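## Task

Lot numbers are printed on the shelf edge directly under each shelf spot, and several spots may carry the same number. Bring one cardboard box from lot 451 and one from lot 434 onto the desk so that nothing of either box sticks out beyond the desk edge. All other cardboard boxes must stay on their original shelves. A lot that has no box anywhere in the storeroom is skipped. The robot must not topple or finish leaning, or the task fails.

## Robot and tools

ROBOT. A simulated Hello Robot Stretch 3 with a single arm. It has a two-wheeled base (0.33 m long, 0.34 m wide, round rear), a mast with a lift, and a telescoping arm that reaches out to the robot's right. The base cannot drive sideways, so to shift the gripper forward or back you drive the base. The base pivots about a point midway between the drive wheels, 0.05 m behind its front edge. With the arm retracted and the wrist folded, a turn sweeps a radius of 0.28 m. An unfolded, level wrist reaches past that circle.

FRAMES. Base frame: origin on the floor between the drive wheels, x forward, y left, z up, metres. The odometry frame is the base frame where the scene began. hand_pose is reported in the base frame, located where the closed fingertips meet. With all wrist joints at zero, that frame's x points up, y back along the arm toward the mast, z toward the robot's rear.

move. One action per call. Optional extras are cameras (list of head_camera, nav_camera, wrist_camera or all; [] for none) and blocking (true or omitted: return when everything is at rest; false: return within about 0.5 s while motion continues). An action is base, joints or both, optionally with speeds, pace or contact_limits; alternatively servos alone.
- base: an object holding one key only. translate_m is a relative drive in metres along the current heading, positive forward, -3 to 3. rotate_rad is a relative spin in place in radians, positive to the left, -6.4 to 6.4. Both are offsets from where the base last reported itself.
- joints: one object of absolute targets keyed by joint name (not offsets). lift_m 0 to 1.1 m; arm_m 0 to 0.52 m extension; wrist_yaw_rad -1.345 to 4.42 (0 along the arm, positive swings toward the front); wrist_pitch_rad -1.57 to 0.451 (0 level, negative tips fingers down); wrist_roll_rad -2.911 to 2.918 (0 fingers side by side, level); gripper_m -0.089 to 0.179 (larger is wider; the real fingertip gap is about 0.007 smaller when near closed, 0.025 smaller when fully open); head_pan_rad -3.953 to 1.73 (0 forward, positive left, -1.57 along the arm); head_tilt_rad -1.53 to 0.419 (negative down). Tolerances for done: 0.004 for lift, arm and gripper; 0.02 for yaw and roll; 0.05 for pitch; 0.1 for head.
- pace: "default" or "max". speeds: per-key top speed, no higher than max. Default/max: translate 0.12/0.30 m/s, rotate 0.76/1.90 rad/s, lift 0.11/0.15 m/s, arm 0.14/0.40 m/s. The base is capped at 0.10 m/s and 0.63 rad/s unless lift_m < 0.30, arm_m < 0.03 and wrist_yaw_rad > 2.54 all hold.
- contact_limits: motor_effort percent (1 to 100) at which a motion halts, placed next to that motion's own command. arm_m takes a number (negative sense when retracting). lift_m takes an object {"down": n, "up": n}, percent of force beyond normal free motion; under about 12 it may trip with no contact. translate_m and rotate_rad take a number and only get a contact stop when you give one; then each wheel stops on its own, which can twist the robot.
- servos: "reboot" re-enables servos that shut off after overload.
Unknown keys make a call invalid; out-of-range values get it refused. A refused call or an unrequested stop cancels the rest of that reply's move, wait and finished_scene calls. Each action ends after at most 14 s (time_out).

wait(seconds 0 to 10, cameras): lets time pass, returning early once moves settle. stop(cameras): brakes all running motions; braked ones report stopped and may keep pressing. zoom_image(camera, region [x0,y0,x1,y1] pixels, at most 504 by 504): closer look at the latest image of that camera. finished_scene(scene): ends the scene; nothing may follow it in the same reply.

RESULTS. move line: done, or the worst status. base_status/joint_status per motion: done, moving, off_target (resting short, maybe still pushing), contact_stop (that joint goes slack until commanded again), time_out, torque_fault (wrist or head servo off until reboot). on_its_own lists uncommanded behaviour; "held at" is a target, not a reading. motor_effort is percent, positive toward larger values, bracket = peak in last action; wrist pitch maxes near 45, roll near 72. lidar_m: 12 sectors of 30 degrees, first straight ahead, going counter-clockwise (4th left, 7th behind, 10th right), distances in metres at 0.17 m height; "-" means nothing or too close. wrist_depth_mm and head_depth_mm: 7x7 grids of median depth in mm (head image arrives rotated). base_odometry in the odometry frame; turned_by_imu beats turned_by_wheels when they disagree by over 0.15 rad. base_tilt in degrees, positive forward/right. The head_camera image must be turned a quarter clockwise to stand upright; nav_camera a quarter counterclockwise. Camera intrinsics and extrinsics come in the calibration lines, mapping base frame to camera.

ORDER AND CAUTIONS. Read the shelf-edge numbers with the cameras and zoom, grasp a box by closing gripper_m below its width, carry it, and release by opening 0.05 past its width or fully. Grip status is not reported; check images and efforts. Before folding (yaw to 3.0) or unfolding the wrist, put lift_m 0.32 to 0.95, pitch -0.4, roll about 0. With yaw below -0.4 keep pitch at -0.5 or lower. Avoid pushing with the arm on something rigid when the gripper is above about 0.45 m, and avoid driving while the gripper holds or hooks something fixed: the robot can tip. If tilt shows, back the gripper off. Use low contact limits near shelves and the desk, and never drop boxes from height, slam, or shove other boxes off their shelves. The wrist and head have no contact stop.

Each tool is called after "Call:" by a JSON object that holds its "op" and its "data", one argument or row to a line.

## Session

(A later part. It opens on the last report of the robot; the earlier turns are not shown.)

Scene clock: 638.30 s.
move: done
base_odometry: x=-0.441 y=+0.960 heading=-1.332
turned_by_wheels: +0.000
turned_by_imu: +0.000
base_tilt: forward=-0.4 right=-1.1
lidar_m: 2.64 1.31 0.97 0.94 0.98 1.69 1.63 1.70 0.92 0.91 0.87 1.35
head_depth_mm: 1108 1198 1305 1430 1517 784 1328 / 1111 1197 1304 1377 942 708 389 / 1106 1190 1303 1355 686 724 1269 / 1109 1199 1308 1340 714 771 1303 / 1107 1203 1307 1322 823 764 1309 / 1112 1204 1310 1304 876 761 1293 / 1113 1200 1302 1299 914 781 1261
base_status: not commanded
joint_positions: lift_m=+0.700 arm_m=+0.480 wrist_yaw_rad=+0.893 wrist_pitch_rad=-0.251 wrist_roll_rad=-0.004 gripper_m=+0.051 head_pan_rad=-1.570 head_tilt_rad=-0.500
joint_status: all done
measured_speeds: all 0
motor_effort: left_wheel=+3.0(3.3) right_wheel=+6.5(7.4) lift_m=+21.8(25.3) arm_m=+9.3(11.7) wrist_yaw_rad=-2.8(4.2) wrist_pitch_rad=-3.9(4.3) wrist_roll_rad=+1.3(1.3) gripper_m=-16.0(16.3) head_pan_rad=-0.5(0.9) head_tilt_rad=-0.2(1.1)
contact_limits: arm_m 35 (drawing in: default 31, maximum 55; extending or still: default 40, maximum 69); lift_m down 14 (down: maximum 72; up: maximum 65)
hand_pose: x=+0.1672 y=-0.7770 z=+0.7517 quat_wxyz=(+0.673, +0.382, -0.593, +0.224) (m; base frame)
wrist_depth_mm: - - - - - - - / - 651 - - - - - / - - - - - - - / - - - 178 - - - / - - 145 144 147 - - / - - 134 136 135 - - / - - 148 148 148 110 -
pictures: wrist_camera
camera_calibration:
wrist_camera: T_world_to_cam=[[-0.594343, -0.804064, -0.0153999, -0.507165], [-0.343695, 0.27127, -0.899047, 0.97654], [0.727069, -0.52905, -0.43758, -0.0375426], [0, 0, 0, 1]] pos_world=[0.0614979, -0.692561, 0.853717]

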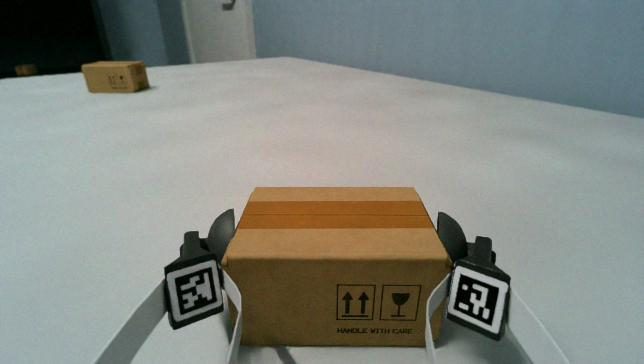

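Call:
{"op": "move", "data": {
  "joints": {"lift_m": 0.707},
  "speeds": {"lift_m": 0.03}
}}

Call:
{"op": "move", "data": {
  "joints": {"gripper_m": 0.179}
}}

Call:
{"op": "move", "data": {
  "base": {"translate_m": -0.12},
  "joints": {"arm_m": 0.38, "lift_m": 0.72},
  "speeds": {"arm_m": 0.08},
  "cameras": ["head_camera","wrist_camera"]
}}

Scene clock: 643.63 s.
move: done
base_odometry: x=-0.441 y=+0.960 heading=-1.332
turned_by_wheels: +0.000
turned_by_imu: +0.000
base_tilt: forward=-0.3 right=-1.2
lidar_m: 2.64 1.32 0.97 0.94 0.98 1.68 1.63 1.70 0.92 0.91 0.87 1.35
head_depth_mm: 1106 1198 1302 1433 1503 781 1323 / 1105 1196 1298 1368 949 506 389 / 1109 1199 1301 1342 674 723 1270 / 1107 1202 1300 1335 705 767 1307 / 1112 1199 1306 1313 820 765 1300 / 1113 1205 1309 1303 878 761 1289 / 1115 1201 1307 1290 915 782 1255
base_status: not commanded
joint_positions: lift_m=+0.707 arm_m=+0.480 wrist_yaw_rad=+0.893 wrist_pitch_rad=-0.275 wrist_roll_rad=-0.004 gripper_m=+0.051 head_pan_rad=-1.570 head_tilt_rad=-0.500
joint_status: all done
measured_speeds: all 0
motor_effort: left_wheel=+2.6(3.0) right_wheel=+6.9(7.2) lift_m=+30.3(33.4) arm_m=+5.1(6.1) wrist_yaw_rad=-2.7(4.1) wrist_pitch_rad=+0.4(3.9) wrist_roll_rad=+1.2(1.3) gripper_m=-16.0(16.0) head_pan_rad=+0.3(0.7) head_tilt_rad=-0.3(1.2)
contact_limits: arm_m 35 (drawing in: default 31, maximum 55; extending or still: default 40, maximum 69)
hand_pose: x=+0.1655 y=-0.7757 z=+0.7529 quat_wxyz=(+0.675, +0.389, -0.588, +0.215) (m; base frame)
wrist_depth_mm: - - - - - - - / - 636 - - - - - / - - - - - - - / - - - 177 - - - / - - 145 145 147 - - / - - 134 136 135 - - / - - 149 149 148 110 -
pictures: none

Scene clock: 645.47 s.
move: done
base_odometry: x=-0.441 y=+0.960 heading=-1.332
turned_by_wheels: +0.000
turned_by_imu: +0.000
base_tilt: forward=-0.4 right=-1.2
lidar_m: 2.64 1.31 0.97 0.94 0.98 1.69 1.63 1.70 0.92 0.90 0.87 1.35
head_depth_mm: 1108 1191 1301 1423 1516 785 1324 / 1107 1194 1306 1371 952 506 389 / 1102 1199 1305 1346 674 724 1268 / 1100 1199 1309 1332 707 770 1303 / 1111 1198 1306 1321 819 767 1300 / 1107 1196 1308 1300 870 762 1289 / 1112 1202 1305 1295 912 782 1257
base_status: not commanded
joint_positions: lift_m=+0.707 arm_m=+0.480 wrist_yaw_rad=+0.892 wrist_pitch_rad=-0.283 wrist_roll_rad=-0.004 gripper_m=+0.179 head_pan_rad=-1.570 head_tilt_rad=-0.500
joint_status: all done
measured_speeds: all 0
motor_effort: left_wheel=+2.8(3.1) right_wheel=+5.7(6.6) lift_m=+30.0(31.0) arm_m=+2.8(5.0) wrist_yaw_rad=-3.2(3.9) wrist_pitch_rad=+2.0(2.1) wrist_roll_rad=+1.0(1.4) gripper_m=+0.8(85.3) head_pan_rad=+0.8(1.1) head_tilt_rad=-1.0(1.5)
contact_limits: arm_m 35 (drawing in: default 31, maximum 55; extending or still: default 40, maximum 69)
hand_pose: x=+0.1649 y=-0.7753 z=+0.7510 quat_wxyz=(+0.676, +0.392, -0.587, +0.213) (m; base frame)
wrist_depth_mm: - - - - - - - / - 634 - - - - - / - - - - - - - / - - - 171 171 - - / - 143 136 142 148 - - / - 126 138 137 137 - - / - - 149 149 148 - 105
pictures: none

Scene clock: 647.80 s.
move: done
base_odometry: x=-0.469 y=+1.077 heading=-1.332
turned_by_wheels: +0.000
turned_by_imu: +0.000
base_tilt: forward=-0.3 right=-1.2
lidar_m: 2.76 1.32 0.98 0.94 0.98 1.56 1.52 1.58 1.38 0.89 0.92 1.44
head_depth_mm: 1106 1190 1304 1419 1580 1619 1329 / 1112 1191 1296 1420 1519 497 378 / 1104 1199 1296 1348 595 721 1314 / 1110 1196 1299 1338 858 708 1272 / 1103 1201 1303 1315 849 718 1297 / 1107 1197 1301 1304 918 712 1290 / 1112 1202 1302 1290 869 733 1258
base_status: done
joint_positions: lift_m=+0.720 arm_m=+0.380 wrist_yaw_rad=+0.892 wrist_pitch_rad=-0.284 wrist_roll_rad=-0.004 gripper_m=+0.179 head_pan_rad=-1.570 head_tilt_rad=-0.500
joint_status: all done
measured_speeds: all 0
motor_effort: left_wheel=-2.4(9.4) right_wheel=-9.3(13.2) lift_m=+31.1(34.7) arm_m=-11.7(14.5) wrist_yaw_rad=-2.6(4.0) wrist_pitch_rad=+2.1(2.1) wrist_roll_rad=+1.1(1.4) gripper_m=+0.6(1.4) head_pan_rad=+0.7(1.4) head_tilt_rad=-1.7(2.1)
hand_pose: x=+0.1648 y=-0.6752 z=+0.7639 quat_wxyz=(+0.676, +0.392, -0.587, +0.212) (m; base frame)
wrist_depth_mm: - - - - - - - / - 769 - - - - - / - - - 290 - - - / - - - 288 - - - / - 143 - - - - - / 122 126 - - - - - / - - - - - - 105
pictures: head_camera (sideways), wrist_camera
camera_calibration:
head_camera: T_world_to_cam=[[-0.0465384, 0.432123, -0.900613, 1.18768], [0.997503, -0.0278389, -0.0649025, 0.0779936], [-0.053118, -0.901385, -0.429748, 0.515207], [0, 0, 0, 1]] pos_world=[0.00484085, -0.0466536, 1.29612]
wrist_camera: T_world_to_cam=[[-0.595142, -0.803447, -0.0167289, -0.424996], [-0.366081, 0.289583, -0.884379, 0.963952], [0.715396, -0.520207, -0.46647, 0.0532917], [0, 0, 0, 1]] pos_world=[0.0618269, -0.592884, 0.870249]

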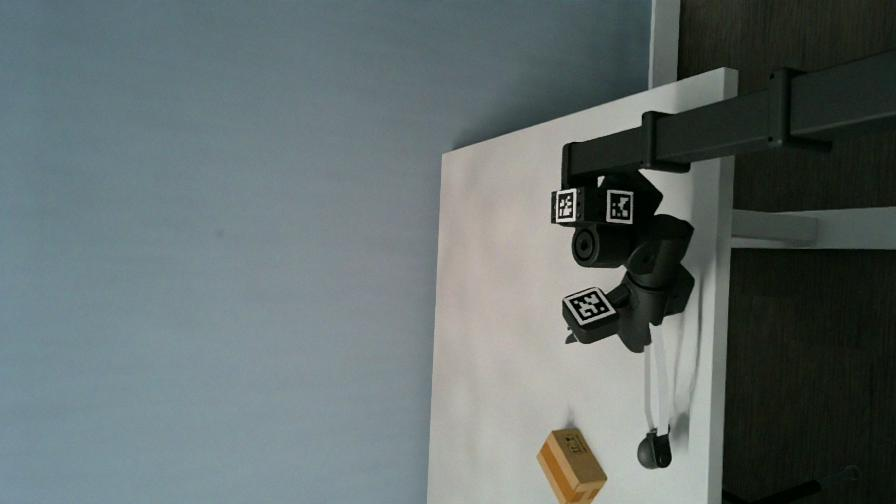

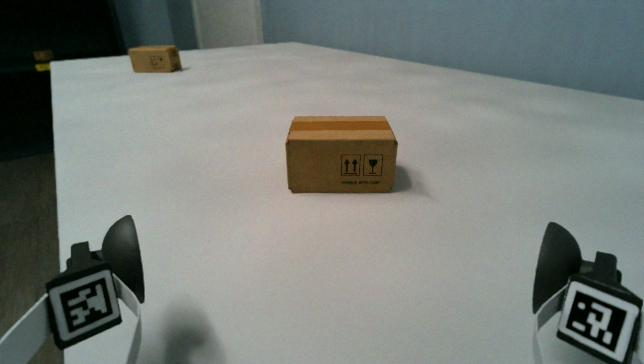

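Both boxes are on the desk.

Call:
{"op": "finished_scene", "data": {
  "scene": 2
}}

The scene is finished: the task was done.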